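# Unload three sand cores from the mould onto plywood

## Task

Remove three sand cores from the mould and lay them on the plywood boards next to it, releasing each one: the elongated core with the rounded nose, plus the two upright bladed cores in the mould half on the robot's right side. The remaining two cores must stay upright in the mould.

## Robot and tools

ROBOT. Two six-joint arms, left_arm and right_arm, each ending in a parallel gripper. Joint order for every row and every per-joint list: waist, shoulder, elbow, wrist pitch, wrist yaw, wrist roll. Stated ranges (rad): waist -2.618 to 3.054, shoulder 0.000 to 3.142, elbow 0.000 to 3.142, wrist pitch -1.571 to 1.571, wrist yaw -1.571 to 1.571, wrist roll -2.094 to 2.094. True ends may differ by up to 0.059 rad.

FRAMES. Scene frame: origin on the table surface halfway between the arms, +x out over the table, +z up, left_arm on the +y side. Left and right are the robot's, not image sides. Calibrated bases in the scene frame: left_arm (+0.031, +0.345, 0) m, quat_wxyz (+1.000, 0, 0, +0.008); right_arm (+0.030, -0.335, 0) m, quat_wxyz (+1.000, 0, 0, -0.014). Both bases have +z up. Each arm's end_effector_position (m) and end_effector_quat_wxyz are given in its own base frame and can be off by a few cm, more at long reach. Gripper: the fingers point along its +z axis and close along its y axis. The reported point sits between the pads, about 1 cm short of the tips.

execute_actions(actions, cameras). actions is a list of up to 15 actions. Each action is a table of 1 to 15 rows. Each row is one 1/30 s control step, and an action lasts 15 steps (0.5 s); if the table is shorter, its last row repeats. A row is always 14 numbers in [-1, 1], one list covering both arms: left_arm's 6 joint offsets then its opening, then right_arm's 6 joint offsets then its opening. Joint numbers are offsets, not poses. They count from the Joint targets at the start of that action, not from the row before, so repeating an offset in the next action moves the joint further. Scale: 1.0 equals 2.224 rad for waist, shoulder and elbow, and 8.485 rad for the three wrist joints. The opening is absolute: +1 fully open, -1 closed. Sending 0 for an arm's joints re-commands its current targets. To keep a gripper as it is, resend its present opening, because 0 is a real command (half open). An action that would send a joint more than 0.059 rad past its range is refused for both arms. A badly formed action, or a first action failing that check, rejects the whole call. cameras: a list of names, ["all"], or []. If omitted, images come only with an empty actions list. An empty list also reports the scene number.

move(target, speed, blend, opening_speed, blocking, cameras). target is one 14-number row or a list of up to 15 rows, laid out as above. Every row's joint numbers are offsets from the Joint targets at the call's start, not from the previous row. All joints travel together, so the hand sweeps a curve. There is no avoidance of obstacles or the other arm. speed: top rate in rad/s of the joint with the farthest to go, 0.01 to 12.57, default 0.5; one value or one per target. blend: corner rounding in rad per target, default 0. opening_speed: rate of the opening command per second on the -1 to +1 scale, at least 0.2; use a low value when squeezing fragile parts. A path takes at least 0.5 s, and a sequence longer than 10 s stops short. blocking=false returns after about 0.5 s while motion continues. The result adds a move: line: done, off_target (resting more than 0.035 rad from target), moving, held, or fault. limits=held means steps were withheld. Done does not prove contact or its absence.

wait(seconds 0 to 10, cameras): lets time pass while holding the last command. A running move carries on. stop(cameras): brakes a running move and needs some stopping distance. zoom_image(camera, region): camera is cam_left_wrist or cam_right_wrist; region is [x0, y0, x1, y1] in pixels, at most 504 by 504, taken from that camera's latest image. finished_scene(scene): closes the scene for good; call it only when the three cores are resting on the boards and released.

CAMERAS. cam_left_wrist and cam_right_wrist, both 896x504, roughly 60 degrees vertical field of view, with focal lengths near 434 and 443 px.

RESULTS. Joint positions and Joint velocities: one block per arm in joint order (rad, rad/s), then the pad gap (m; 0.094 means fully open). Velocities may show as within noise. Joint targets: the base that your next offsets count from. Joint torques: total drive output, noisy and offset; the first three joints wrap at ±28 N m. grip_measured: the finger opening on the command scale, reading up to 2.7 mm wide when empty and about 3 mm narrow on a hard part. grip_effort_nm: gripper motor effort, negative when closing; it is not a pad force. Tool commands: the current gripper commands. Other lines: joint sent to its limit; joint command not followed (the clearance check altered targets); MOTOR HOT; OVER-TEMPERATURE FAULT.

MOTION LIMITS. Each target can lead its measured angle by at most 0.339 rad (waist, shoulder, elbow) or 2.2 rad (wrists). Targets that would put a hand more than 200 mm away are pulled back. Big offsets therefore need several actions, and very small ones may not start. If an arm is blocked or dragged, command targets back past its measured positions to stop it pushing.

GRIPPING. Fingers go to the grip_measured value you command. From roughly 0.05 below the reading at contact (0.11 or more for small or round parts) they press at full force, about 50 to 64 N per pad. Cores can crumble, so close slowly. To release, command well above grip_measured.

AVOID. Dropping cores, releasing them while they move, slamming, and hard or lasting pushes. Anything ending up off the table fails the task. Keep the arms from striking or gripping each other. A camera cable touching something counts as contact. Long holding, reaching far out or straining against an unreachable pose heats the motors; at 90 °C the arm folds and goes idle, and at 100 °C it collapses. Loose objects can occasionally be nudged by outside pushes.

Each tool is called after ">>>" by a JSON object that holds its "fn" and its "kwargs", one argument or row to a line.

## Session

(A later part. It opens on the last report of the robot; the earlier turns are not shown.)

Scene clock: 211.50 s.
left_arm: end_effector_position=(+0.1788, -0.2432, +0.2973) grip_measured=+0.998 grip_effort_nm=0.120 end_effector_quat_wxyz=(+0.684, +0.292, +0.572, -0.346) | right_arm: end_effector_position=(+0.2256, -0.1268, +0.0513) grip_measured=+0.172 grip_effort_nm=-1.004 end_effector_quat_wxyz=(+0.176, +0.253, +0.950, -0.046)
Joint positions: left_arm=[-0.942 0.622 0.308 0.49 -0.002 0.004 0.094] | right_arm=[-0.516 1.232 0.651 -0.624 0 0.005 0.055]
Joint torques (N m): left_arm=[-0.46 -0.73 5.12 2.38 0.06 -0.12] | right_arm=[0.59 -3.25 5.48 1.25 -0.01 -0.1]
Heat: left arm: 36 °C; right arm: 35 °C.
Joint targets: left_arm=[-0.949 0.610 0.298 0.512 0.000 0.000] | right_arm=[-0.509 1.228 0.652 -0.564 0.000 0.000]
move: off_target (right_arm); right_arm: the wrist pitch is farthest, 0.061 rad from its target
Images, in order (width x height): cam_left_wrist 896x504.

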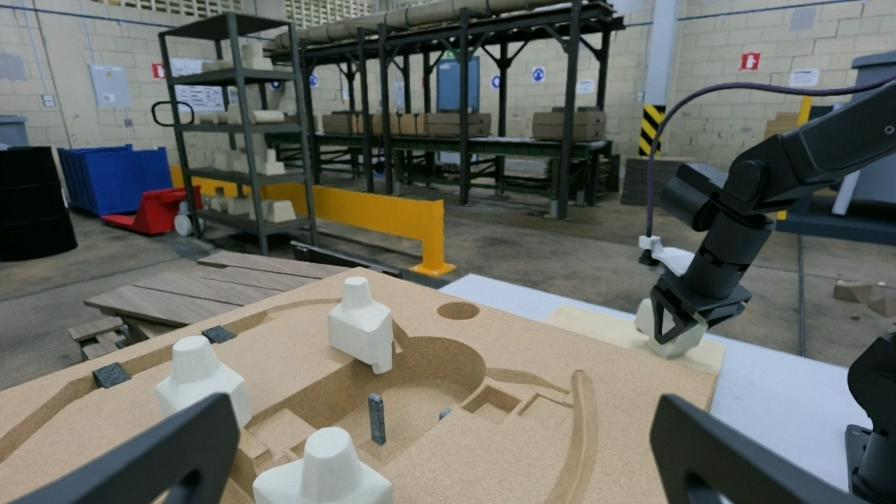

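>>> {"fn": "move", "kwargs": {
  "target": [0,0,0,0,0,0,1,0,0.001,-0.003,0.001,0,0,0.06],
  "speed": 0.05
}}

>>> {"fn": "move", "kwargs": {
  "target": [0,0,0,0,0,0,1,0,0,0,0,0,0,0.26],
  "opening_speed": 0.2,
  "cameras": ["all"]
}}

>>> {"fn": "zoom_image", "kwargs": {
  "camera": "cam_left_wrist",
  "region": [600, 240, 780, 390]
}}

Scene clock: 218.17 s.
left_arm: end_effector_position=(+0.1788, -0.2432, +0.2973) grip_measured=+0.998 grip_effort_nm=0.120 end_effector_quat_wxyz=(+0.684, +0.292, +0.572, -0.346) | right_arm: end_effector_position=(+0.2263, -0.1272, +0.0509) grip_measured=+0.172 grip_effort_nm=-1.004 end_effector_quat_wxyz=(+0.178, +0.253, +0.950, -0.047)
Joint positions: left_arm=[-0.942 0.622 0.308 0.49 -0.002 0.004 0.094] | right_arm=[-0.516 1.232 0.648 -0.616 0 0.005 0.055]
Joint torques (N m): left_arm=[-0.54 -0.69 5.08 2.37 0.07 -0.09] | right_arm=[0.58 -3.08 5.24 1.26 -0.01 -0.1]
Heat: left arm: 35 °C; right arm: 35 °C.
Joint targets: left_arm=[-0.949 0.610 0.298 0.512 0.000 0.000] | right_arm=[-0.509 1.230 0.646 -0.555 0.000 -0.001]
move: off_target (right_arm); right_arm: the wrist pitch is farthest, 0.060 rad from its target

Scene clock: 219.57 s.
left_arm: end_effector_position=(+0.1788, -0.2432, +0.2973) grip_measured=+0.998 grip_effort_nm=0.120 end_effector_quat_wxyz=(+0.684, +0.292, +0.572, -0.346) | right_arm: end_effector_position=(+0.2336, -0.1315, +0.0543) grip_measured=+0.257 grip_effort_nm=0.188 end_effector_quat_wxyz=(+0.196, +0.252, +0.946, -0.052)
Joint positions: left_arm=[-0.942 0.622 0.308 0.49 -0.002 0.004 0.094] | right_arm=[-0.516 1.232 0.648 -0.579 0.001 0.005 0.059]
Joint torques (N m): left_arm=[-0.57 -0.68 5.08 2.36 0.04 -0.11] | right_arm=[0.59 -3.14 5.3 0.96 -0.02 -0.1]
Heat: left arm: 36 °C; right arm: 35 °C.
Joint targets: left_arm=[-0.949 0.610 0.298 0.512 0.000 0.000] | right_arm=[-0.509 1.230 0.646 -0.555 0.000 -0.001]
move: done

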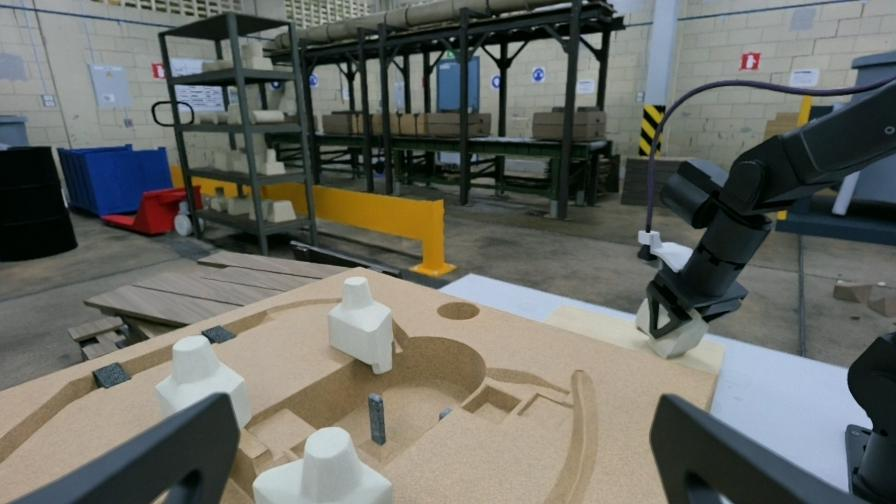

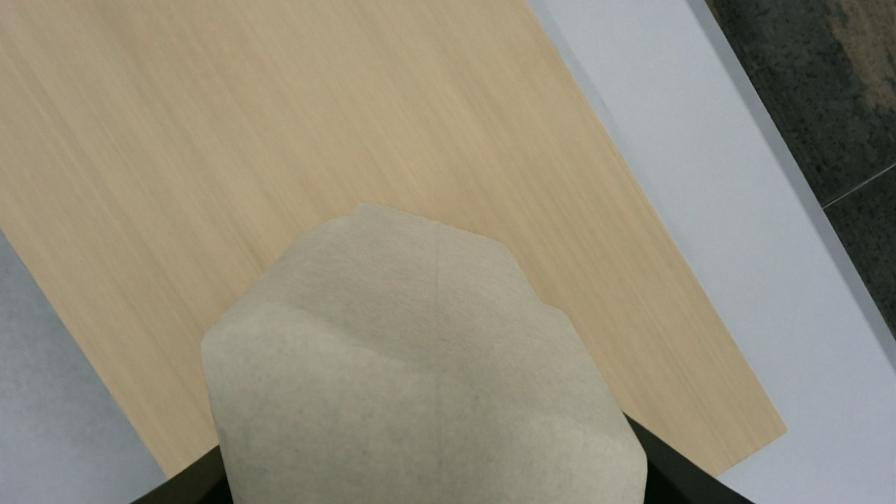

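Scaled by 2.800.

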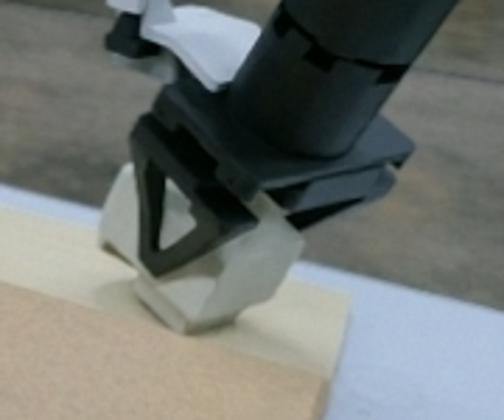

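>>> {"fn": "move", "kwargs": {
  "target": [0,0,0,0,0,0,1,0,0,0,0,0,0,0.85],
  "opening_speed": 0.8
}}

>>> {"fn": "move", "kwargs": {
  "target": [0,0,0,0,0,0,1,0,-0.0742,0.0767,-0.0395,0,0,0.85],
  "speed": 0.25,
  "cameras": ["all"]
}}

Scene clock: 245.63 s.
left_arm: end_effector_position=(+0.1788, -0.2432, +0.2973) grip_measured=+0.998 grip_effort_nm=0.120 end_effector_quat_wxyz=(+0.684, +0.292, +0.572, -0.346) | right_arm: end_effector_position=(+0.2339, -0.1317, +0.0545) grip_measured=+0.847 grip_effort_nm=0.183 end_effector_quat_wxyz=(+0.196, +0.252, +0.946, -0.052)
Joint positions: left_arm=[-0.942 0.622 0.308 0.49 -0.002 0.004 0.094] | right_arm=[-0.516 1.232 0.648 -0.578 0.001 0.005 0.087]
Joint torques (N m): left_arm=[-0.54 -0.7 5.15 2.36 0.04 -0.09] | right_arm=[0.61 -3.14 5.3 0.96 -0.02 -0.1]
Heat: left arm: 38 °C; right arm: 34 °C.
Joint targets: left_arm=[-0.949 0.610 0.298 0.511 0.000 0.000] | right_arm=[-0.509 1.230 0.646 -0.555 0.000 -0.001]
move: done

Scene clock: 247.63 s.
left_arm: end_effector_position=(+0.1788, -0.2432, +0.2973) grip_measured=+0.998 grip_effort_nm=0.125 end_effector_quat_wxyz=(+0.684, +0.292, +0.572, -0.346) | right_arm: end_effector_position=(+0.2119, -0.1192, +0.1084) grip_measured=+0.847 grip_effort_nm=0.183 end_effector_quat_wxyz=(+0.190, +0.253, +0.947, -0.050)
Joint positions: left_arm=[-0.942 0.622 0.308 0.49 -0.002 0.004 0.094] | right_arm=[-0.516 1.08 0.785 -0.88 0.001 0.005 0.087]
Joint torques (N m): left_arm=[-0.58 -0.62 5.09 2.36 0.04 -0.1] | right_arm=[0.61 -3.23 8.16 0.69 -0.03 -0.11]
Heat: left arm: 38 °C; right arm: 34 °C.
Joint targets: left_arm=[-0.949 0.610 0.298 0.511 0.000 0.000] | right_arm=[-0.509 1.065 0.816 -0.890 0.000 -0.001]
move: done

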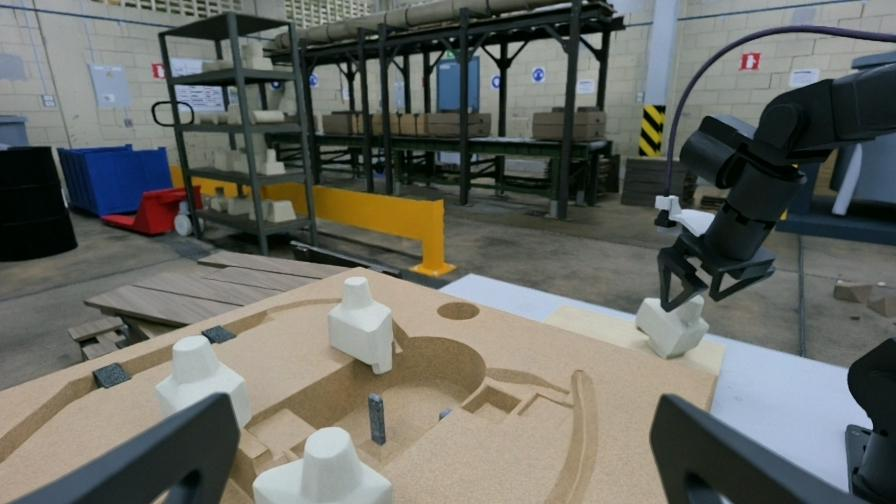

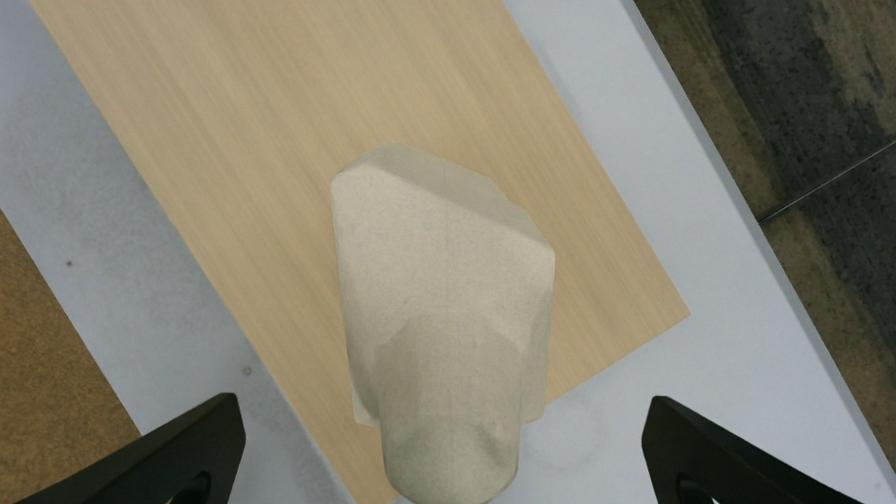

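>>> {"fn": "move", "kwargs": {
  "target": [
    [0,0,0,0,0,0,1,0,-0.0256,0.1016,-0.0326,0,0,0.85],
    [0,0,0,0,0,0,1,0.2289,0.1506,0.3525,-0.0365,0.0118,0.0236,0.85],
    [0,0,0,0,0,0,1,0.4496,0.3575,0.607,-0.0295,0.0283,0.0561,0.85],
    [0,0,0,0,0,0,1,0.4496,0.4901,0.607,-0.0295,0.0283,0.0561,0.85]
  ],
  "speed": [0.3,0.7,0.7,0.3],
  "blend": [0.03,0.1,0.05,0],
  "cameras": ["all"]
}}

Scene clock: 257.03 s.
left_arm: end_effector_position=(+0.1788, -0.2432, +0.2974) grip_measured=+0.998 grip_effort_nm=0.125 end_effector_quat_wxyz=(+0.684, +0.292, +0.572, -0.346) | right_arm: end_effector_position=(+0.4644, +0.2067, +0.1714) grip_measured=+0.847 grip_effort_nm=0.173 end_effector_quat_wxyz=(+0.228, +0.009, +0.973, -0.006)
Joint positions: left_arm=[-0.942 0.622 0.308 0.49 -0.002 0.004 0.094] | right_arm=[0.496 2.152 2.137 -1.151 0.227 0.468 0.087]
Joint torques (N m): left_arm=[-0.49 -0.68 5.12 2.37 0.08 -0.11] | right_arm=[-0.43 -9.98 7.86 0.82 0.21 0.05]
Heat: left arm: 39 °C; right arm: 34 °C.
Joint targets: left_arm=[-0.949 0.610 0.298 0.512 0.000 0.000] | right_arm=[0.491 2.155 2.166 -1.141 0.240 0.475]
move: done

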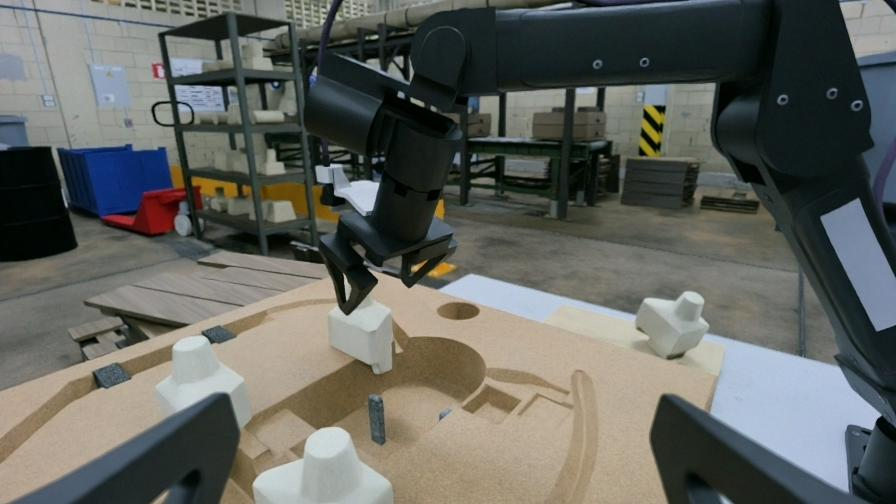

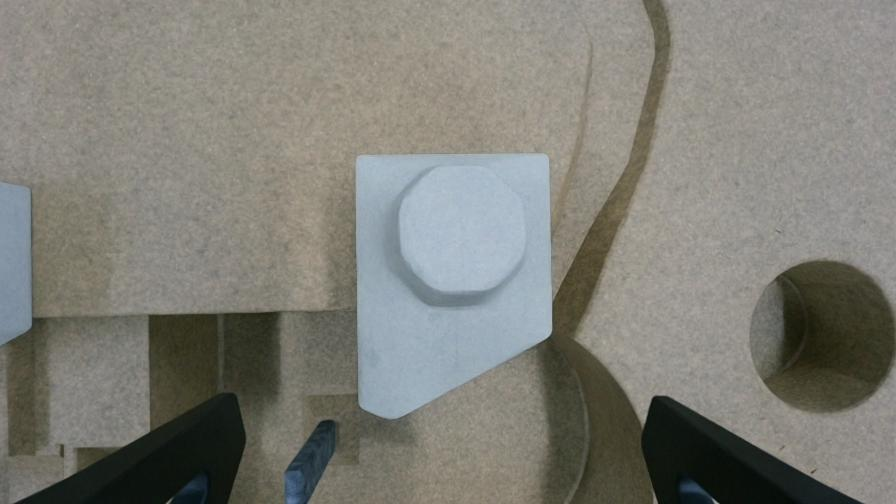

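>>> {"fn": "move", "kwargs": {
  "target": [0,0,0,0,0,0,1,-0.0225,0.0576,-0.0207,0.0222,-0.0029,-0.0059,0.85],
  "speed": 0.15,
  "cameras": ["cam_right_wrist"]
}}

Scene clock: 269.00 s.
left_arm: end_effector_position=(+0.1788, -0.2432, +0.2974) grip_measured=+0.998 grip_effort_nm=0.120 end_effector_quat_wxyz=(+0.684, +0.292, +0.572, -0.346) | right_arm: end_effector_position=(+0.5106, +0.2042, +0.1256) grip_measured=+0.847 grip_effort_nm=0.178 end_effector_quat_wxyz=(+0.248, +0.016, +0.969, +0.000)
Joint positions: left_arm=[-0.942 0.622 0.308 0.49 -0.002 0.004 0.094] | right_arm=[0.448 2.271 2.129 -0.973 0.217 0.431 0.087]
Joint torques (N m): left_arm=[-0.55 -0.72 5.04 2.37 0.06 -0.11] | right_arm=[-0.68 -10.3 5.09 1 0.06 -0.1]
Heat: left arm: 39 °C; right arm: 37 °C.
Joint targets: left_arm=[-0.949 0.610 0.298 0.512 0.000 0.000] | right_arm=[0.441 2.284 2.120 -0.952 0.215 0.425]
move: done
Images, in order (width x height): cam_right_wrist 896x504.

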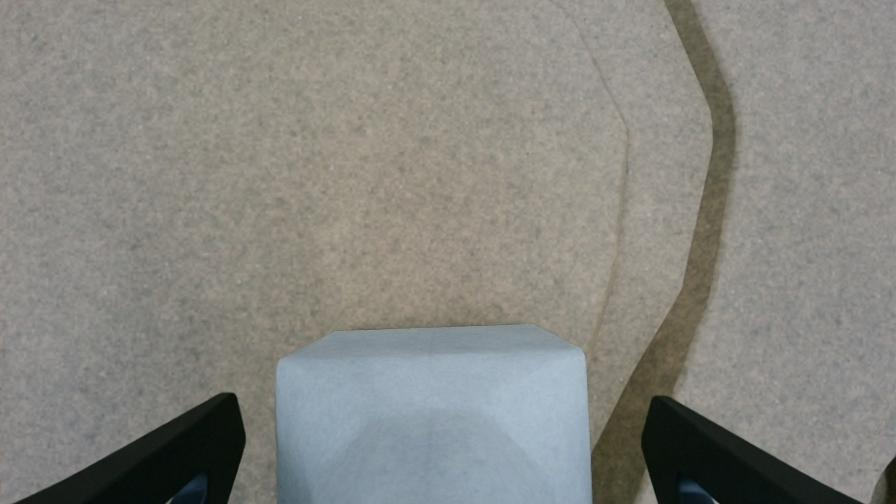

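>>> {"fn": "move", "kwargs": {
  "target": [0,0,0,0,0,0,1,0,-0.0075,-0.0436,0.0092,0,0,0.85],
  "speed": 0.15
}}

>>> {"fn": "move", "kwargs": {
  "target": [0,0,0,0,0,0,1,0,0,0,0,0,0,0.22],
  "opening_speed": 0.5,
  "cameras": ["cam_right_wrist"]
}}

>>> {"fn": "move", "kwargs": {
  "target": [0,0,0,0,0,0,1,0,0,0,0,0,0,0.06],
  "opening_speed": 0.3
}}

Scene clock: 275.07 s.
left_arm: end_effector_position=(+0.1788, -0.2432, +0.2974) grip_measured=+0.998 grip_effort_nm=0.115 end_effector_quat_wxyz=(+0.684, +0.292, +0.572, -0.346) | right_arm: end_effector_position=(+0.5102, +0.2040, +0.1061) grip_measured=+0.847 grip_effort_nm=0.178 end_effector_quat_wxyz=(+0.246, +0.015, +0.969, -0.001)
Joint positions: left_arm=[-0.942 0.622 0.308 0.49 -0.002 0.004 0.094] | right_arm=[0.448 2.269 2.049 -0.9 0.217 0.43 0.087]
Joint torques (N m): left_arm=[-0.55 -0.77 5.09 2.36 0.04 -0.1] | right_arm=[-0.68 -11.45 3.81 1.04 0.09 -0.1]
Heat: left arm: 40 °C; right arm: 38 °C.
Joint targets: left_arm=[-0.949 0.610 0.298 0.512 0.000 0.000] | right_arm=[0.441 2.267 2.023 -0.874 0.216 0.425]
move: done

Scene clock: 276.53 s.
left_arm: end_effector_position=(+0.1788, -0.2432, +0.2974) grip_measured=+0.998 grip_effort_nm=0.115 end_effector_quat_wxyz=(+0.684, +0.292, +0.572, -0.346) | right_arm: end_effector_position=(+0.5129, +0.2036, +0.1072) grip_measured=+0.224 grip_effort_nm=-0.203 end_effector_quat_wxyz=(+0.254, +0.013, +0.967, -0.006)
Joint positions: left_arm=[-0.942 0.622 0.308 0.49 -0.002 0.004 0.094] | right_arm=[0.45 2.269 2.047 -0.887 0.232 0.422 0.058]
Joint torques (N m): left_arm=[-0.55 -0.65 5.05 2.36 0.06 -0.11] | right_arm=[-0.84 -11.47 3.99 0.93 -0.06 -0.01]
Heat: left arm: 40 °C; right arm: 38 °C.
Joint targets: left_arm=[-0.949 0.610 0.298 0.512 0.000 0.000] | right_arm=[0.441 2.267 2.023 -0.874 0.215 0.425]
move: done
Images, in order (width x height): cam_right_wrist 896x504.

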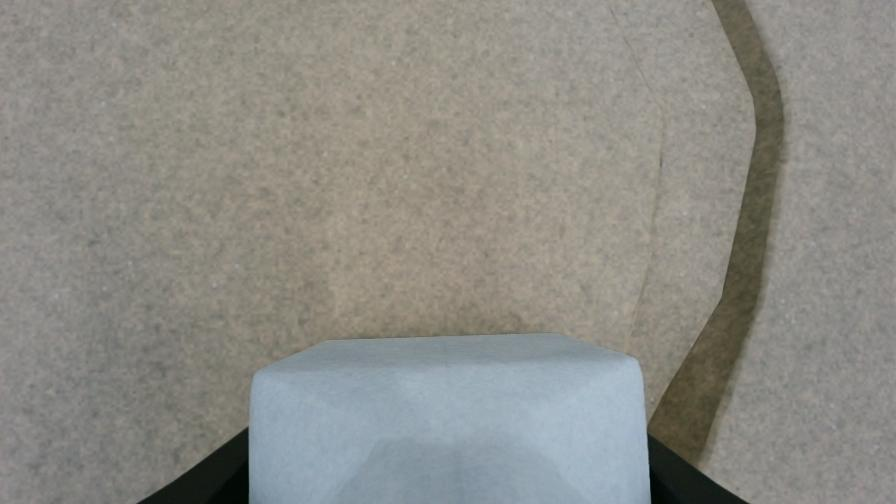

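Scene clock: 277.27 s.
left_arm: end_effector_position=(+0.1788, -0.2432, +0.2974) grip_measured=+0.998 grip_effort_nm=0.125 end_effector_quat_wxyz=(+0.684, +0.292, +0.572, -0.346) | right_arm: end_effector_position=(+0.5129, +0.2032, +0.1072) grip_measured=+0.171 grip_effort_nm=-0.999 end_effector_quat_wxyz=(+0.254, +0.010, +0.967, -0.008)
Joint positions: left_arm=[-0.942 0.622 0.308 0.49 -0.002 0.004 0.094] | right_arm=[0.45 2.269 2.047 -0.888 0.234 0.417 0.055]
Joint torques (N m): left_arm=[-0.44 -0.66 5.08 2.37 0.08 -0.14] | right_arm=[-0.83 -11.45 4 0.94 -0.08 0.05]
Heat: left arm: 40 °C; right arm: 39 °C.
Joint targets: left_arm=[-0.949 0.610 0.298 0.512 0.000 0.000] | right_arm=[0.441 2.267 2.023 -0.874 0.215 0.425]
move: done

>>> {"fn": "move", "kwargs": {
  "target": [
    [0,0,0,0,0,0,1,0,0.0081,0.12,-0.0202,0,0,0.06],
    [0,0,0,0,0,0,1,0,-0.0346,0.1493,-0.0343,0,0,0.06],
    [0,0,0,0,0,0,1,-0.1758,-0.1335,0.0436,-0.0443,-0.0136,-0.0265,0.06],
    [0,0,0,0,0,0,1,-0.3453,-0.2145,-0.0621,-0.0543,-0.0253,-0.0501,0.06],
    [0,0,0,0,0,0,1,-0.3453,-0.2257,-0.2779,-0.0013,-0.0253,-0.0501,0.06]
  ],
  "speed": [0.25,0.3,0.6,0.6,0.35],
  "blend": [0.02,0.05,0.1,0.05,0],
  "cameras": ["all"]
}}

>>> {"fn": "zoom_image", "kwargs": {
  "camera": "cam_left_wrist",
  "region": [520, 180, 760, 390]
}}

Scene clock: 302.17 s.
left_arm: end_effector_position=(+0.1788, -0.2432, +0.2974) grip_measured=+0.998 grip_effort_nm=0.125 end_effector_quat_wxyz=(+0.684, +0.292, +0.572, -0.346) | right_arm: end_effector_position=(+0.3695, -0.1272, +0.0896) grip_measured=+0.170 grip_effort_nm=-1.004 end_effector_quat_wxyz=(+0.116, +0.167, +0.979, -0.023)
Joint positions: left_arm=[-0.942 0.622 0.308 0.49 -0.002 0.004 0.094] | right_arm=[-0.331 1.816 1.402 -0.919 0.007 0.007 0.055]
Joint torques (N m): left_arm=[-0.49 -0.68 5.19 2.38 0.05 -0.08] | right_arm=[0.31 -11.86 5.64 0.81 -0.07 -0.11]
Heat: left arm: 41 °C; right arm: 47 °C.
Joint targets: left_arm=[-0.949 0.610 0.298 0.512 0.000 0.000] | right_arm=[-0.327 1.765 1.405 -0.885 0.001 0.000]
move: off_target (right_arm); right_arm: the shoulder is farthest, 0.051 rad from its target

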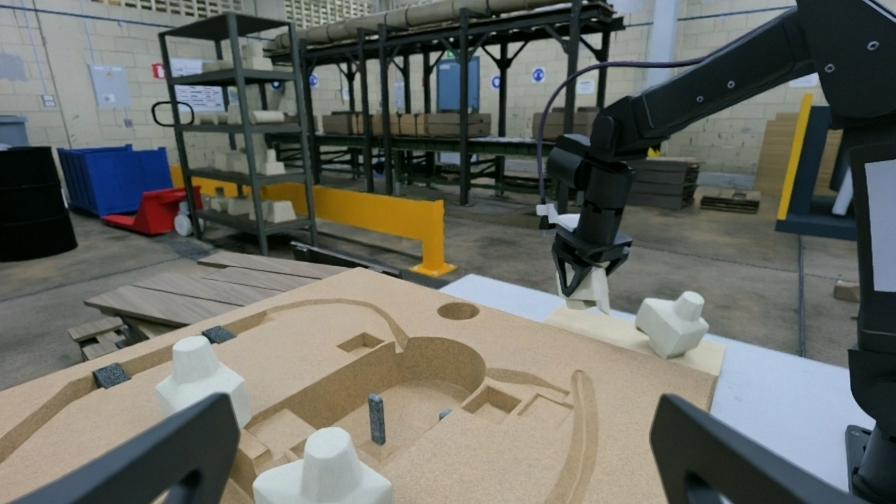

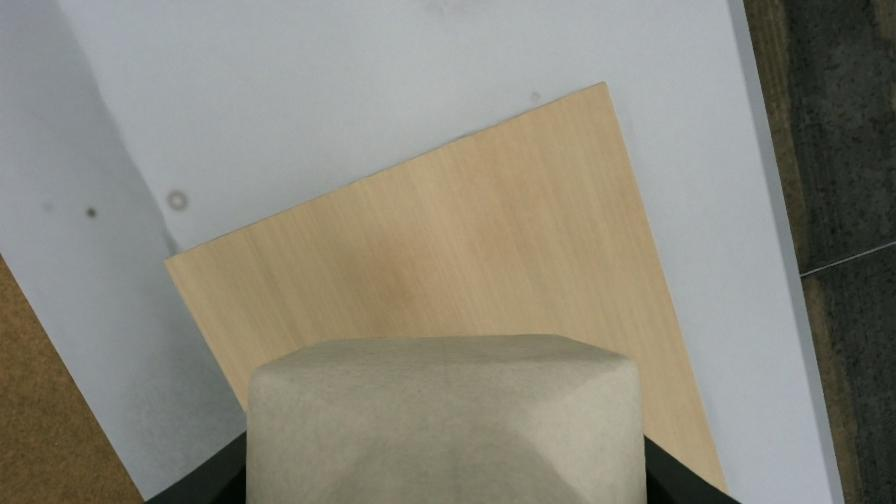

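Scaled by 2.100.

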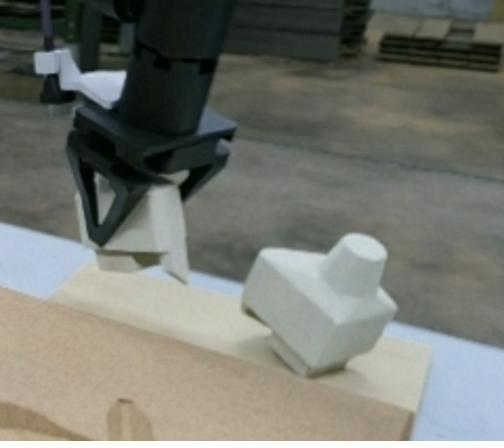

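>>> {"fn": "move", "kwargs": {
  "target": [0,0,0,0,0,0,1,0,0.006,-0.0288,0.0091,0,0,0.06],
  "speed": 0.12
}}

>>> {"fn": "move", "kwargs": {
  "target": [0,0,0,0,0,0,1,0,0.0015,-0.0072,0.0023,0,0,0.06],
  "speed": 0.06
}}

>>> {"fn": "move", "kwargs": {
  "target": [0,0,0,0,0,0,1,0,0.0015,-0.0072,0.0023,0,0,0.06],
  "speed": 0.06,
  "cameras": ["cam_left_wrist"]
}}

>>> {"fn": "zoom_image", "kwargs": {
  "camera": "cam_left_wrist",
  "region": [520, 200, 740, 390]
}}

Scene clock: 313.33 s.
left_arm: end_effector_position=(+0.1788, -0.2432, +0.2974) grip_measured=+0.998 grip_effort_nm=0.110 end_effector_quat_wxyz=(+0.684, +0.292, +0.572, -0.346) | right_arm: end_effector_position=(+0.3698, -0.1273, +0.0754) grip_measured=+0.170 grip_effort_nm=-1.009 end_effector_quat_wxyz=(+0.123, +0.167, +0.978, -0.024)
Joint positions: left_arm=[-0.942 0.622 0.308 0.49 -0.002 0.004 0.094] | right_arm=[-0.331 1.816 1.341 -0.844 0.007 0.007 0.055]
Joint torques (N m): left_arm=[-0.51 -0.66 5.18 2.37 0.04 -0.11] | right_arm=[0.32 -10.74 5.39 0.85 -0.06 -0.12]
Heat: left arm: 41 °C; right arm: 46 °C.
Joint targets: left_arm=[-0.949 0.610 0.298 0.511 0.000 0.000] | right_arm=[-0.327 1.778 1.341 -0.808 0.001 0.000]
move: off_target (right_arm); right_arm: the shoulder is farthest, 0.038 rad from its target

Scene clock: 314.23 s.
left_arm: end_effector_position=(+0.1788, -0.2432, +0.2974) grip_measured=+0.998 grip_effort_nm=0.120 end_effector_quat_wxyz=(+0.684, +0.292, +0.572, -0.346) | right_arm: end_effector_position=(+0.3697, -0.1272, +0.0718) grip_measured=+0.170 grip_effort_nm=-1.004 end_effector_quat_wxyz=(+0.125, +0.167, +0.978, -0.024)
Joint positions: left_arm=[-0.942 0.622 0.308 0.49 -0.002 0.004 0.094] | right_arm=[-0.331 1.816 1.325 -0.825 0.007 0.007 0.055]
Joint torques (N m): left_arm=[-0.57 -0.65 5.14 2.38 0.05 -0.1] | right_arm=[0.32 -10.43 5.33 0.86 -0.07 -0.1]
Heat: left arm: 42 °C; right arm: 46 °C.
Joint targets: left_arm=[-0.949 0.610 0.298 0.511 0.000 0.000] | right_arm=[-0.327 1.781 1.325 -0.789 0.001 0.000]
move: off_target (right_arm); right_arm: the wrist pitch is farthest, 0.037 rad from its target

Scene clock: 315.13 s.
left_arm: end_effector_position=(+0.1788, -0.2432, +0.2974) grip_measured=+0.998 grip_effort_nm=0.115 end_effector_quat_wxyz=(+0.684, +0.292, +0.572, -0.346) | right_arm: end_effector_position=(+0.3694, -0.1271, +0.0681) grip_measured=+0.170 grip_effort_nm=-1.004 end_effector_quat_wxyz=(+0.126, +0.167, +0.978, -0.024)
Joint positions: left_arm=[-0.942 0.622 0.308 0.49 -0.002 0.004 0.094] | right_arm=[-0.331 1.816 1.309 -0.806 0.007 0.006 0.055]
Joint torques (N m): left_arm=[-0.51 -0.68 5.07 2.36 0.08 -0.11] | right_arm=[0.32 -10.13 5.3 0.87 -0.07 -0.11]
Heat: left arm: 42 °C; right arm: 46 °C.
Joint targets: left_arm=[-0.949 0.610 0.298 0.511 0.000 0.000] | right_arm=[-0.327 1.785 1.309 -0.769 0.001 0.000]
move: off_target (right_arm); right_arm: the wrist pitch is farthest, 0.037 rad from its target
Images, in order (width x height): cam_left_wrist 896x504.

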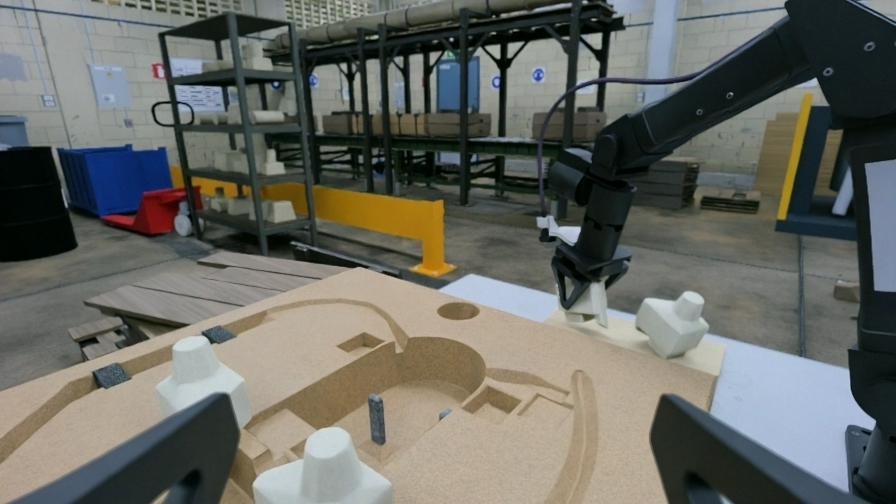

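Scaled by 2.291.

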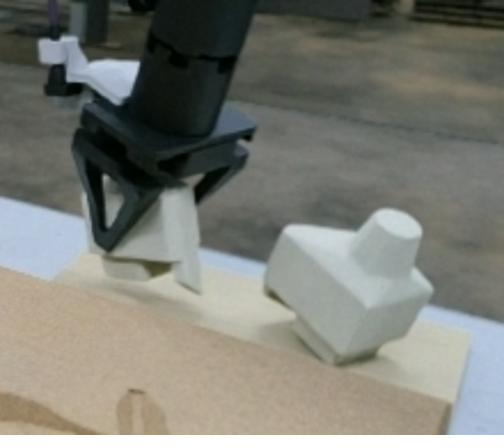

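>>> {"fn": "move", "kwargs": {
  "target": [0,0,0,0,0,0,1,0,0.0015,-0.0072,0.0014,0,0,0.06],
  "speed": 0.06
}}

>>> {"fn": "move", "kwargs": {
  "target": [0,0,0,0,0,0,1,0,0.001,-0.0054,0.0012,0,0,0.06],
  "speed": 0.05
}}

>>> {"fn": "move", "kwargs": {
  "target": [0,0,0,0,0,0,1,0,0.001,-0.0054,0.0012,0,0,0.06],
  "speed": 0.05,
  "cameras": ["cam_left_wrist"]
}}

>>> {"fn": "zoom_image", "kwargs": {
  "camera": "cam_left_wrist",
  "region": [520, 240, 660, 350]
}}

Scene clock: 322.83 s.
left_arm: end_effector_position=(+0.1788, -0.2432, +0.2974) grip_measured=+0.998 grip_effort_nm=0.110 end_effector_quat_wxyz=(+0.684, +0.292, +0.572, -0.346) | right_arm: end_effector_position=(+0.3675, -0.1265, +0.0640) grip_measured=+0.170 grip_effort_nm=-1.004 end_effector_quat_wxyz=(+0.125, +0.167, +0.978, -0.024)
Joint positions: left_arm=[-0.942 0.622 0.308 0.49 -0.002 0.004 0.094] | right_arm=[-0.331 1.816 1.293 -0.794 0.007 0.006 0.055]
Joint torques (N m): left_arm=[-0.61 -0.66 5.14 2.37 0.05 -0.11] | right_arm=[0.35 -9.84 5.3 0.85 -0.07 -0.11]
Heat: left arm: 42 °C; right arm: 44 °C.
Joint targets: left_arm=[-0.949 0.610 0.298 0.511 0.000 0.000] | right_arm=[-0.327 1.788 1.293 -0.757 0.001 0.000]
move: off_target (right_arm); right_arm: the wrist pitch is farthest, 0.037 rad from its target

Scene clock: 323.67 s.
left_arm: end_effector_position=(+0.1788, -0.2432, +0.2974) grip_measured=+0.998 grip_effort_nm=0.115 end_effector_quat_wxyz=(+0.684, +0.292, +0.572, -0.346) | right_arm: end_effector_position=(+0.3663, -0.1261, +0.0610) grip_measured=+0.170 grip_effort_nm=-1.004 end_effector_quat_wxyz=(+0.124, +0.167, +0.978, -0.024)
Joint positions: left_arm=[-0.942 0.622 0.308 0.49 -0.002 0.004 0.094] | right_arm=[-0.331 1.816 1.282 -0.784 0.007 0.006 0.055]
Joint torques (N m): left_arm=[-0.62 -0.76 5.14 2.34 0.04 -0.1] | right_arm=[0.31 -9.63 5.26 0.85 -0.06 -0.11]
Heat: left arm: 42 °C; right arm: 44 °C.
Joint targets: left_arm=[-0.949 0.610 0.298 0.511 0.000 0.000] | right_arm=[-0.327 1.790 1.281 -0.747 0.001 0.000]
move: off_target (right_arm); right_arm: the wrist pitch is farthest, 0.037 rad from its target

Scene clock: 324.50 s.
left_arm: end_effector_position=(+0.1788, -0.2432, +0.2974) grip_measured=+0.998 grip_effort_nm=0.115 end_effector_quat_wxyz=(+0.684, +0.292, +0.572, -0.346) | right_arm: end_effector_position=(+0.3651, -0.1257, +0.0580) grip_measured=+0.170 grip_effort_nm=-1.009 end_effector_quat_wxyz=(+0.123, +0.167, +0.978, -0.024)
Joint positions: left_arm=[-0.942 0.622 0.308 0.49 -0.002 0.004 0.094] | right_arm=[-0.331 1.816 1.27 -0.774 0.007 0.006 0.055]
Joint torques (N m): left_arm=[-0.58 -0.61 5.11 2.36 0.04 -0.1] | right_arm=[0.31 -9.44 5.23 0.83 -0.06 -0.11]
Heat: left arm: 42 °C; right arm: 44 °C.
Joint targets: left_arm=[-0.949 0.610 0.298 0.511 0.000 0.000] | right_arm=[-0.327 1.793 1.269 -0.737 0.001 0.000]
move: off_target (right_arm); right_arm: the wrist pitch is farthest, 0.037 rad from its target
Images, in order (width x height): cam_left_wrist 896x504.

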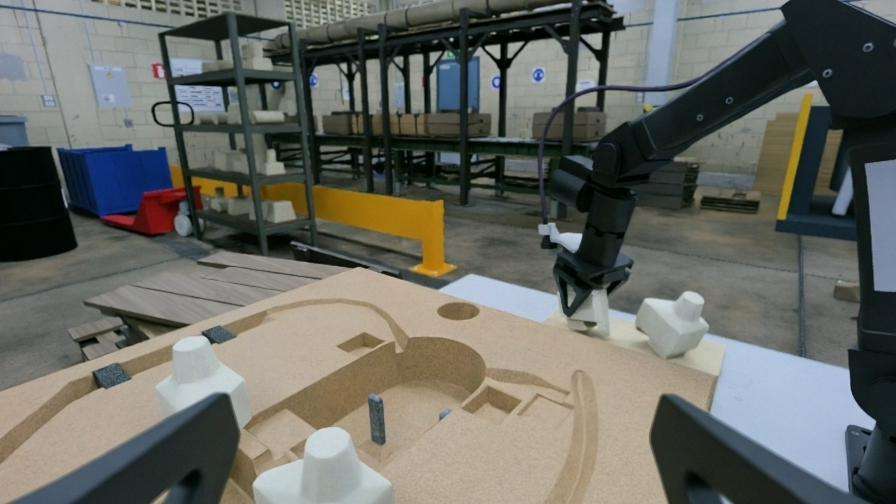

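Scaled by 3.600.

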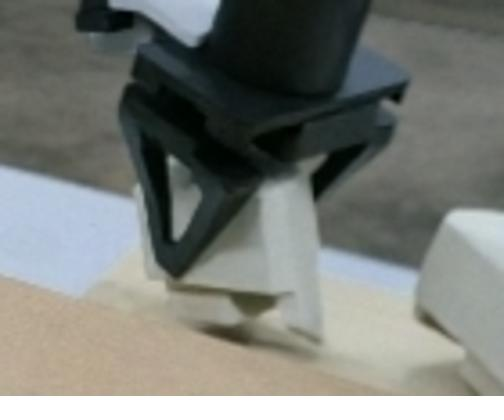

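>>> {"fn": "move", "kwargs": {
  "target": [0,0,0,0,0,0,1,0,0.001,-0.0045,0.0011,0,0,0.06],
  "speed": 0.05
}}

>>> {"fn": "move", "kwargs": {
  "target": [0,0,0,0,0,0,1,0,0.001,-0.0045,0.0011,0,0,0.06],
  "speed": 0.05
}}

>>> {"fn": "move", "kwargs": {
  "target": [0,0,0,0,0,0,1,0,0.001,-0.0036,0.0009,0,0,0.06],
  "speed": 0.05,
  "cameras": ["cam_left_wrist"]
}}

>>> {"fn": "zoom_image", "kwargs": {
  "camera": "cam_left_wrist",
  "region": [520, 240, 660, 350]
}}

Scene clock: 330.20 s.
left_arm: end_effector_position=(+0.1788, -0.2432, +0.2974) grip_measured=+0.998 grip_effort_nm=0.120 end_effector_quat_wxyz=(+0.684, +0.292, +0.572, -0.346) | right_arm: end_effector_position=(+0.3642, -0.1253, +0.0555) grip_measured=+0.170 grip_effort_nm=-1.004 end_effector_quat_wxyz=(+0.123, +0.167, +0.978, -0.024)
Joint positions: left_arm=[-0.942 0.622 0.308 0.49 -0.002 0.004 0.094] | right_arm=[-0.331 1.816 1.259 -0.764 0.007 0.006 0.055]
Joint torques (N m): left_arm=[-0.62 -0.64 5.15 2.36 0.03 -0.1] | right_arm=[0.29 -9.22 5.23 0.84 -0.07 -0.11]
Heat: left arm: 42 °C; right arm: 43 °C.
Joint targets: left_arm=[-0.949 0.610 0.298 0.511 0.000 0.000] | right_arm=[-0.327 1.795 1.259 -0.727 0.001 0.000]
move: off_target (right_arm); right_arm: the wrist pitch is farthest, 0.037 rad from its target

Scene clock: 330.97 s.
left_arm: end_effector_position=(+0.1788, -0.2432, +0.2974) grip_measured=+0.998 grip_effort_nm=0.120 end_effector_quat_wxyz=(+0.684, +0.292, +0.572, -0.346) | right_arm: end_effector_position=(+0.3631, -0.1250, +0.0531) grip_measured=+0.170 grip_effort_nm=-1.004 end_effector_quat_wxyz=(+0.122, +0.167, +0.978, -0.023)
Joint positions: left_arm=[-0.942 0.622 0.308 0.49 -0.002 0.004 0.094] | right_arm=[-0.331 1.816 1.249 -0.755 0.007 0.006 0.055]
Joint torques (N m): left_arm=[-0.55 -0.62 5.15 2.38 0.08 -0.11] | right_arm=[0.32 -9.02 5.22 0.85 -0.07 -0.11]
Heat: left arm: 42 °C; right arm: 43 °C.
Joint targets: left_arm=[-0.949 0.610 0.298 0.511 0.000 0.000] | right_arm=[-0.327 1.797 1.249 -0.718 0.001 0.000]
move: off_target (right_arm); right_arm: the wrist pitch is farthest, 0.038 rad from its target

Scene clock: 331.67 s.
left_arm: end_effector_position=(+0.1788, -0.2432, +0.2974) grip_measured=+0.998 grip_effort_nm=0.115 end_effector_quat_wxyz=(+0.684, +0.292, +0.572, -0.346) | right_arm: end_effector_position=(+0.3638, -0.1252, +0.0527) grip_measured=+0.170 grip_effort_nm=-0.999 end_effector_quat_wxyz=(+0.124, +0.167, +0.978, -0.024)
Joint positions: left_arm=[-0.942 0.622 0.308 0.49 -0.002 0.004 0.094] | right_arm=[-0.331 1.816 1.247 -0.749 0.007 0.006 0.055]
Joint torques (N m): left_arm=[-0.53 -0.7 5.08 2.38 0.04 -0.11] | right_arm=[0.35 -8.84 4.82 0.87 -0.07 -0.11]
Heat: left arm: 42 °C; right arm: 43 °C.
Joint targets: left_arm=[-0.949 0.610 0.298 0.511 0.000 0.000] | right_arm=[-0.327 1.799 1.241 -0.711 0.001 0.000]
move: off_target (right_arm); right_arm: the wrist pitch is farthest, 0.039 rad from its target
Images, in order (width x height): cam_left_wrist 896x504.

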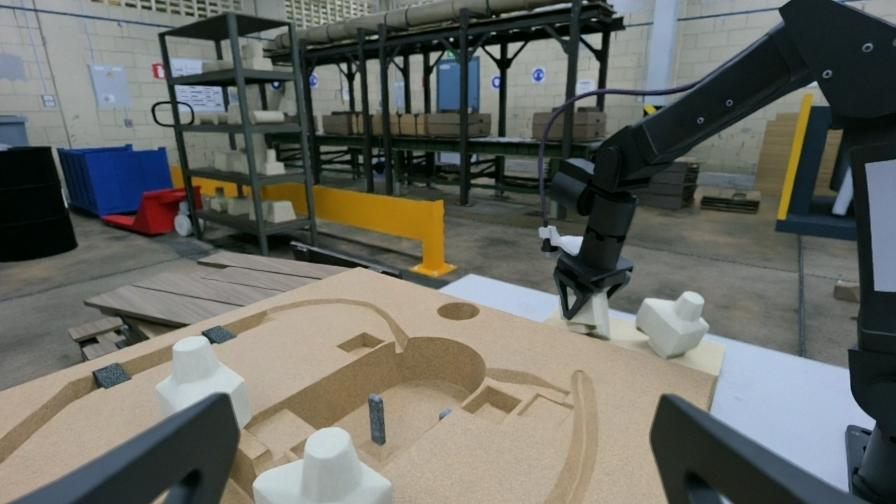

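Scaled by 3.600.

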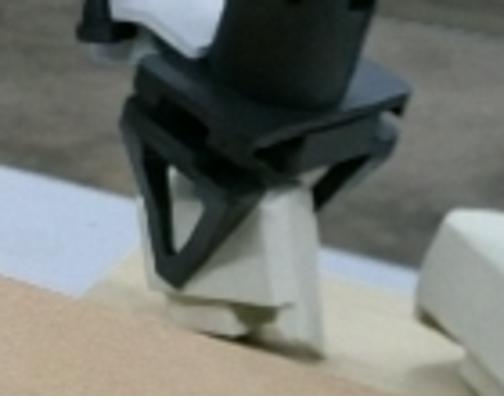

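>>> {"fn": "move", "kwargs": {
  "target": [0,0,0,0,0,0,1,0,0.0008,-0.003,0.0008,0,0,0.06],
  "speed": 0.05
}}

>>> {"fn": "move", "kwargs": {
  "target": [0,0,0,0,0,0,1,0,0,0,0,0,0,0.27],
  "opening_speed": 0.2,
  "cameras": ["all"]
}}

>>> {"fn": "zoom_image", "kwargs": {
  "camera": "cam_left_wrist",
  "region": [520, 240, 660, 350]
}}

Scene clock: 336.77 s.
left_arm: end_effector_position=(+0.1788, -0.2432, +0.2974) grip_measured=+0.998 grip_effort_nm=0.115 end_effector_quat_wxyz=(+0.684, +0.292, +0.572, -0.346) | right_arm: end_effector_position=(+0.3637, -0.1252, +0.0522) grip_measured=+0.170 grip_effort_nm=-1.009 end_effector_quat_wxyz=(+0.124, +0.167, +0.978, -0.024)
Joint positions: left_arm=[-0.942 0.622 0.308 0.49 -0.002 0.004 0.094] | right_arm=[-0.331 1.816 1.245 -0.747 0.007 0.006 0.055]
Joint torques (N m): left_arm=[-0.5 -0.58 5.12 2.37 0.04 -0.1] | right_arm=[0.32 -8.68 4.46 0.92 -0.07 -0.11]
Heat: left arm: 42 °C; right arm: 42 °C.
Joint targets: left_arm=[-0.949 0.610 0.298 0.511 0.000 0.000] | right_arm=[-0.327 1.801 1.234 -0.704 0.001 0.000]
move: off_target (right_arm); right_arm: the wrist pitch is farthest, 0.042 rad from its target

Scene clock: 338.03 s.
left_arm: end_effector_position=(+0.1788, -0.2432, +0.2974) grip_measured=+0.998 grip_effort_nm=0.120 end_effector_quat_wxyz=(+0.684, +0.292, +0.572, -0.346) | right_arm: end_effector_position=(+0.3677, -0.1261, +0.0527) grip_measured=+0.267 grip_effort_nm=0.183 end_effector_quat_wxyz=(+0.133, +0.166, +0.977, -0.024)
Joint positions: left_arm=[-0.942 0.622 0.308 0.49 -0.002 0.004 0.094] | right_arm=[-0.331 1.816 1.242 -0.726 0.005 0.006 0.06]
Joint torques (N m): left_arm=[-0.64 -0.68 5.15 2.37 0.07 -0.11] | right_arm=[0.38 -8.7 4.74 0.73 -0.05 -0.1]
Heat: left arm: 43 °C; right arm: 42 °C.
Joint targets: left_arm=[-0.949 0.610 0.298 0.511 0.000 0.000] | right_arm=[-0.327 1.801 1.234 -0.704 0.001 0.000]
move: done

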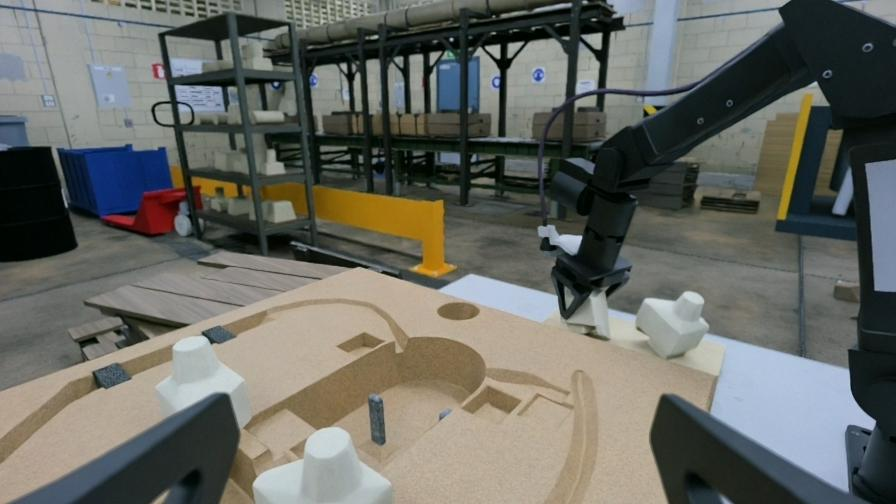

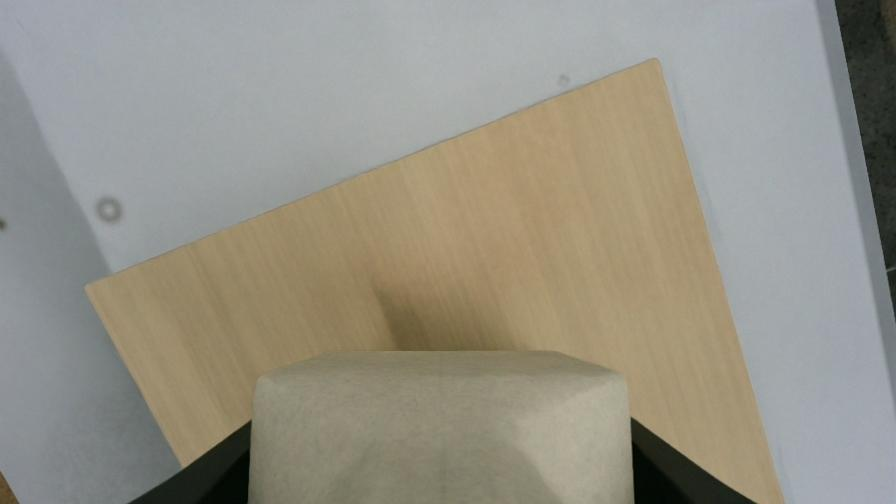

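Scaled by 3.600.

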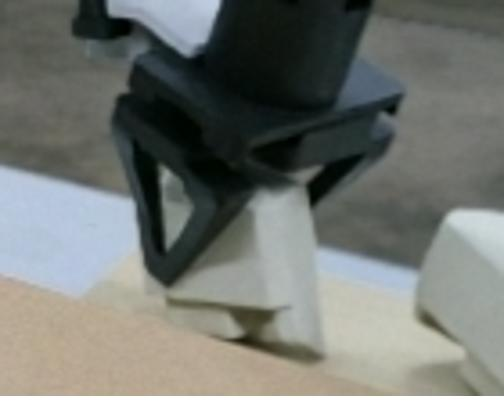

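>>> {"fn": "move", "kwargs": {
  "target": [0,0,0,0,0,0,1,0,0,0,0,0,0,0.8],
  "opening_speed": 0.8
}}

>>> {"fn": "move", "kwargs": {
  "target": [
    [0,0,0,0,0,0,1,0,-0.063,0.0814,-0.0352,0,0,0.8],
    [0,0,0,0,0,0,1,0,-0.0836,0.1619,-0.062,0,0,0.8]
  ],
  "speed": 0.3,
  "blend": [0.03,0],
  "cameras": ["all"]
}}

>>> {"fn": "zoom_image", "kwargs": {
  "camera": "cam_left_wrist",
  "region": [520, 200, 740, 390]
}}

Scene clock: 346.60 s.
left_arm: end_effector_position=(+0.1788, -0.2432, +0.2974) grip_measured=+0.998 grip_effort_nm=0.125 end_effector_quat_wxyz=(+0.684, +0.292, +0.572, -0.346) | right_arm: end_effector_position=(+0.3680, -0.1262, +0.0527) grip_measured=+0.797 grip_effort_nm=0.183 end_effector_quat_wxyz=(+0.134, +0.166, +0.977, -0.024)
Joint positions: left_arm=[-0.942 0.622 0.308 0.49 -0.002 0.004 0.094] | right_arm=[-0.331 1.816 1.242 -0.725 0.005 0.006 0.084]
Joint torques (N m): left_arm=[-0.57 -0.69 5.05 2.36 0.05 -0.09] | right_arm=[0.31 -8.72 4.71 0.74 -0.05 -0.1]
Heat: left arm: 43 °C; right arm: 41 °C.
Joint targets: left_arm=[-0.949 0.610 0.298 0.511 0.000 0.000] | right_arm=[-0.327 1.801 1.234 -0.704 0.001 0.000]
move: done

Scene clock: 349.03 s.
left_arm: end_effector_position=(+0.1788, -0.2432, +0.2974) grip_measured=+0.998 grip_effort_nm=0.120 end_effector_quat_wxyz=(+0.684, +0.292, +0.572, -0.346) | right_arm: end_effector_position=(+0.3363, -0.1153, +0.1848) grip_measured=+0.797 grip_effort_nm=0.178 end_effector_quat_wxyz=(+0.137, +0.166, +0.976, -0.025)
Joint positions: left_arm=[-0.942 0.622 0.308 0.49 -0.002 0.004 0.094] | right_arm=[-0.331 1.64 1.566 -1.217 0.005 0.006 0.084]
Joint torques (N m): left_arm=[-0.59 -0.64 5.07 2.38 0.05 -0.1] | right_arm=[0.34 -8.28 7.71 0.44 -0.04 -0.1]
Heat: left arm: 43 °C; right arm: 42 °C.
Joint targets: left_arm=[-0.949 0.610 0.298 0.511 0.000 0.000] | right_arm=[-0.327 1.615 1.594 -1.230 0.001 0.000]
move: done

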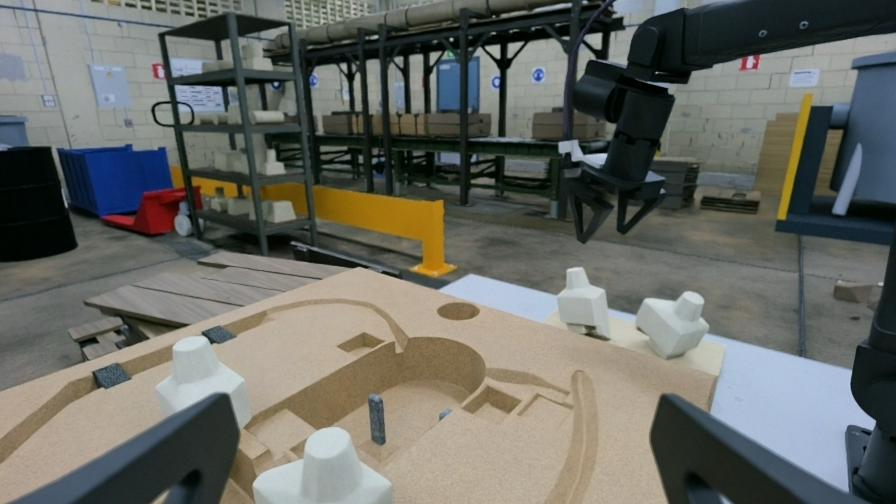

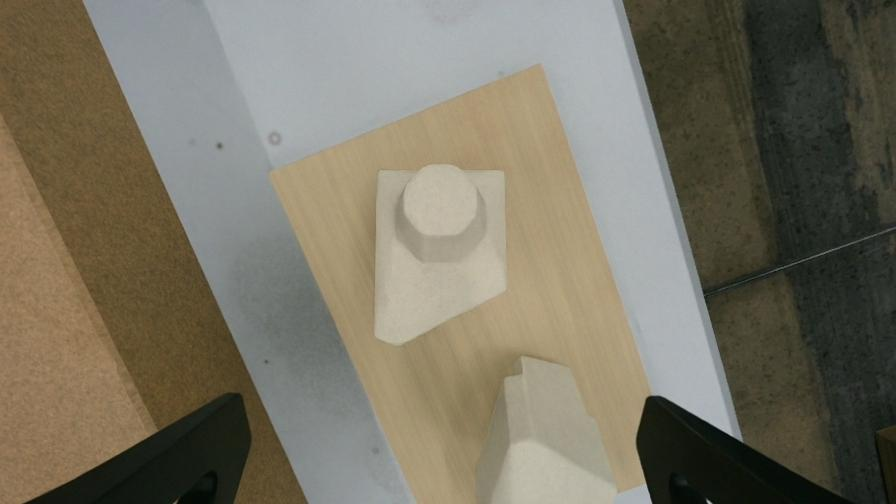

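Scaled by 2.291.

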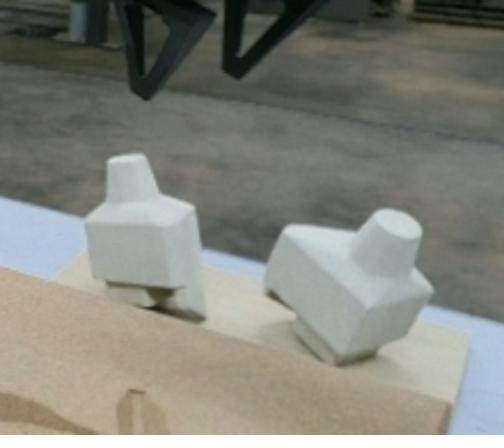

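>>> {"fn": "finished_scene", "kwargs": {
  "scene": 2
}}

The scene is finished: the task was done.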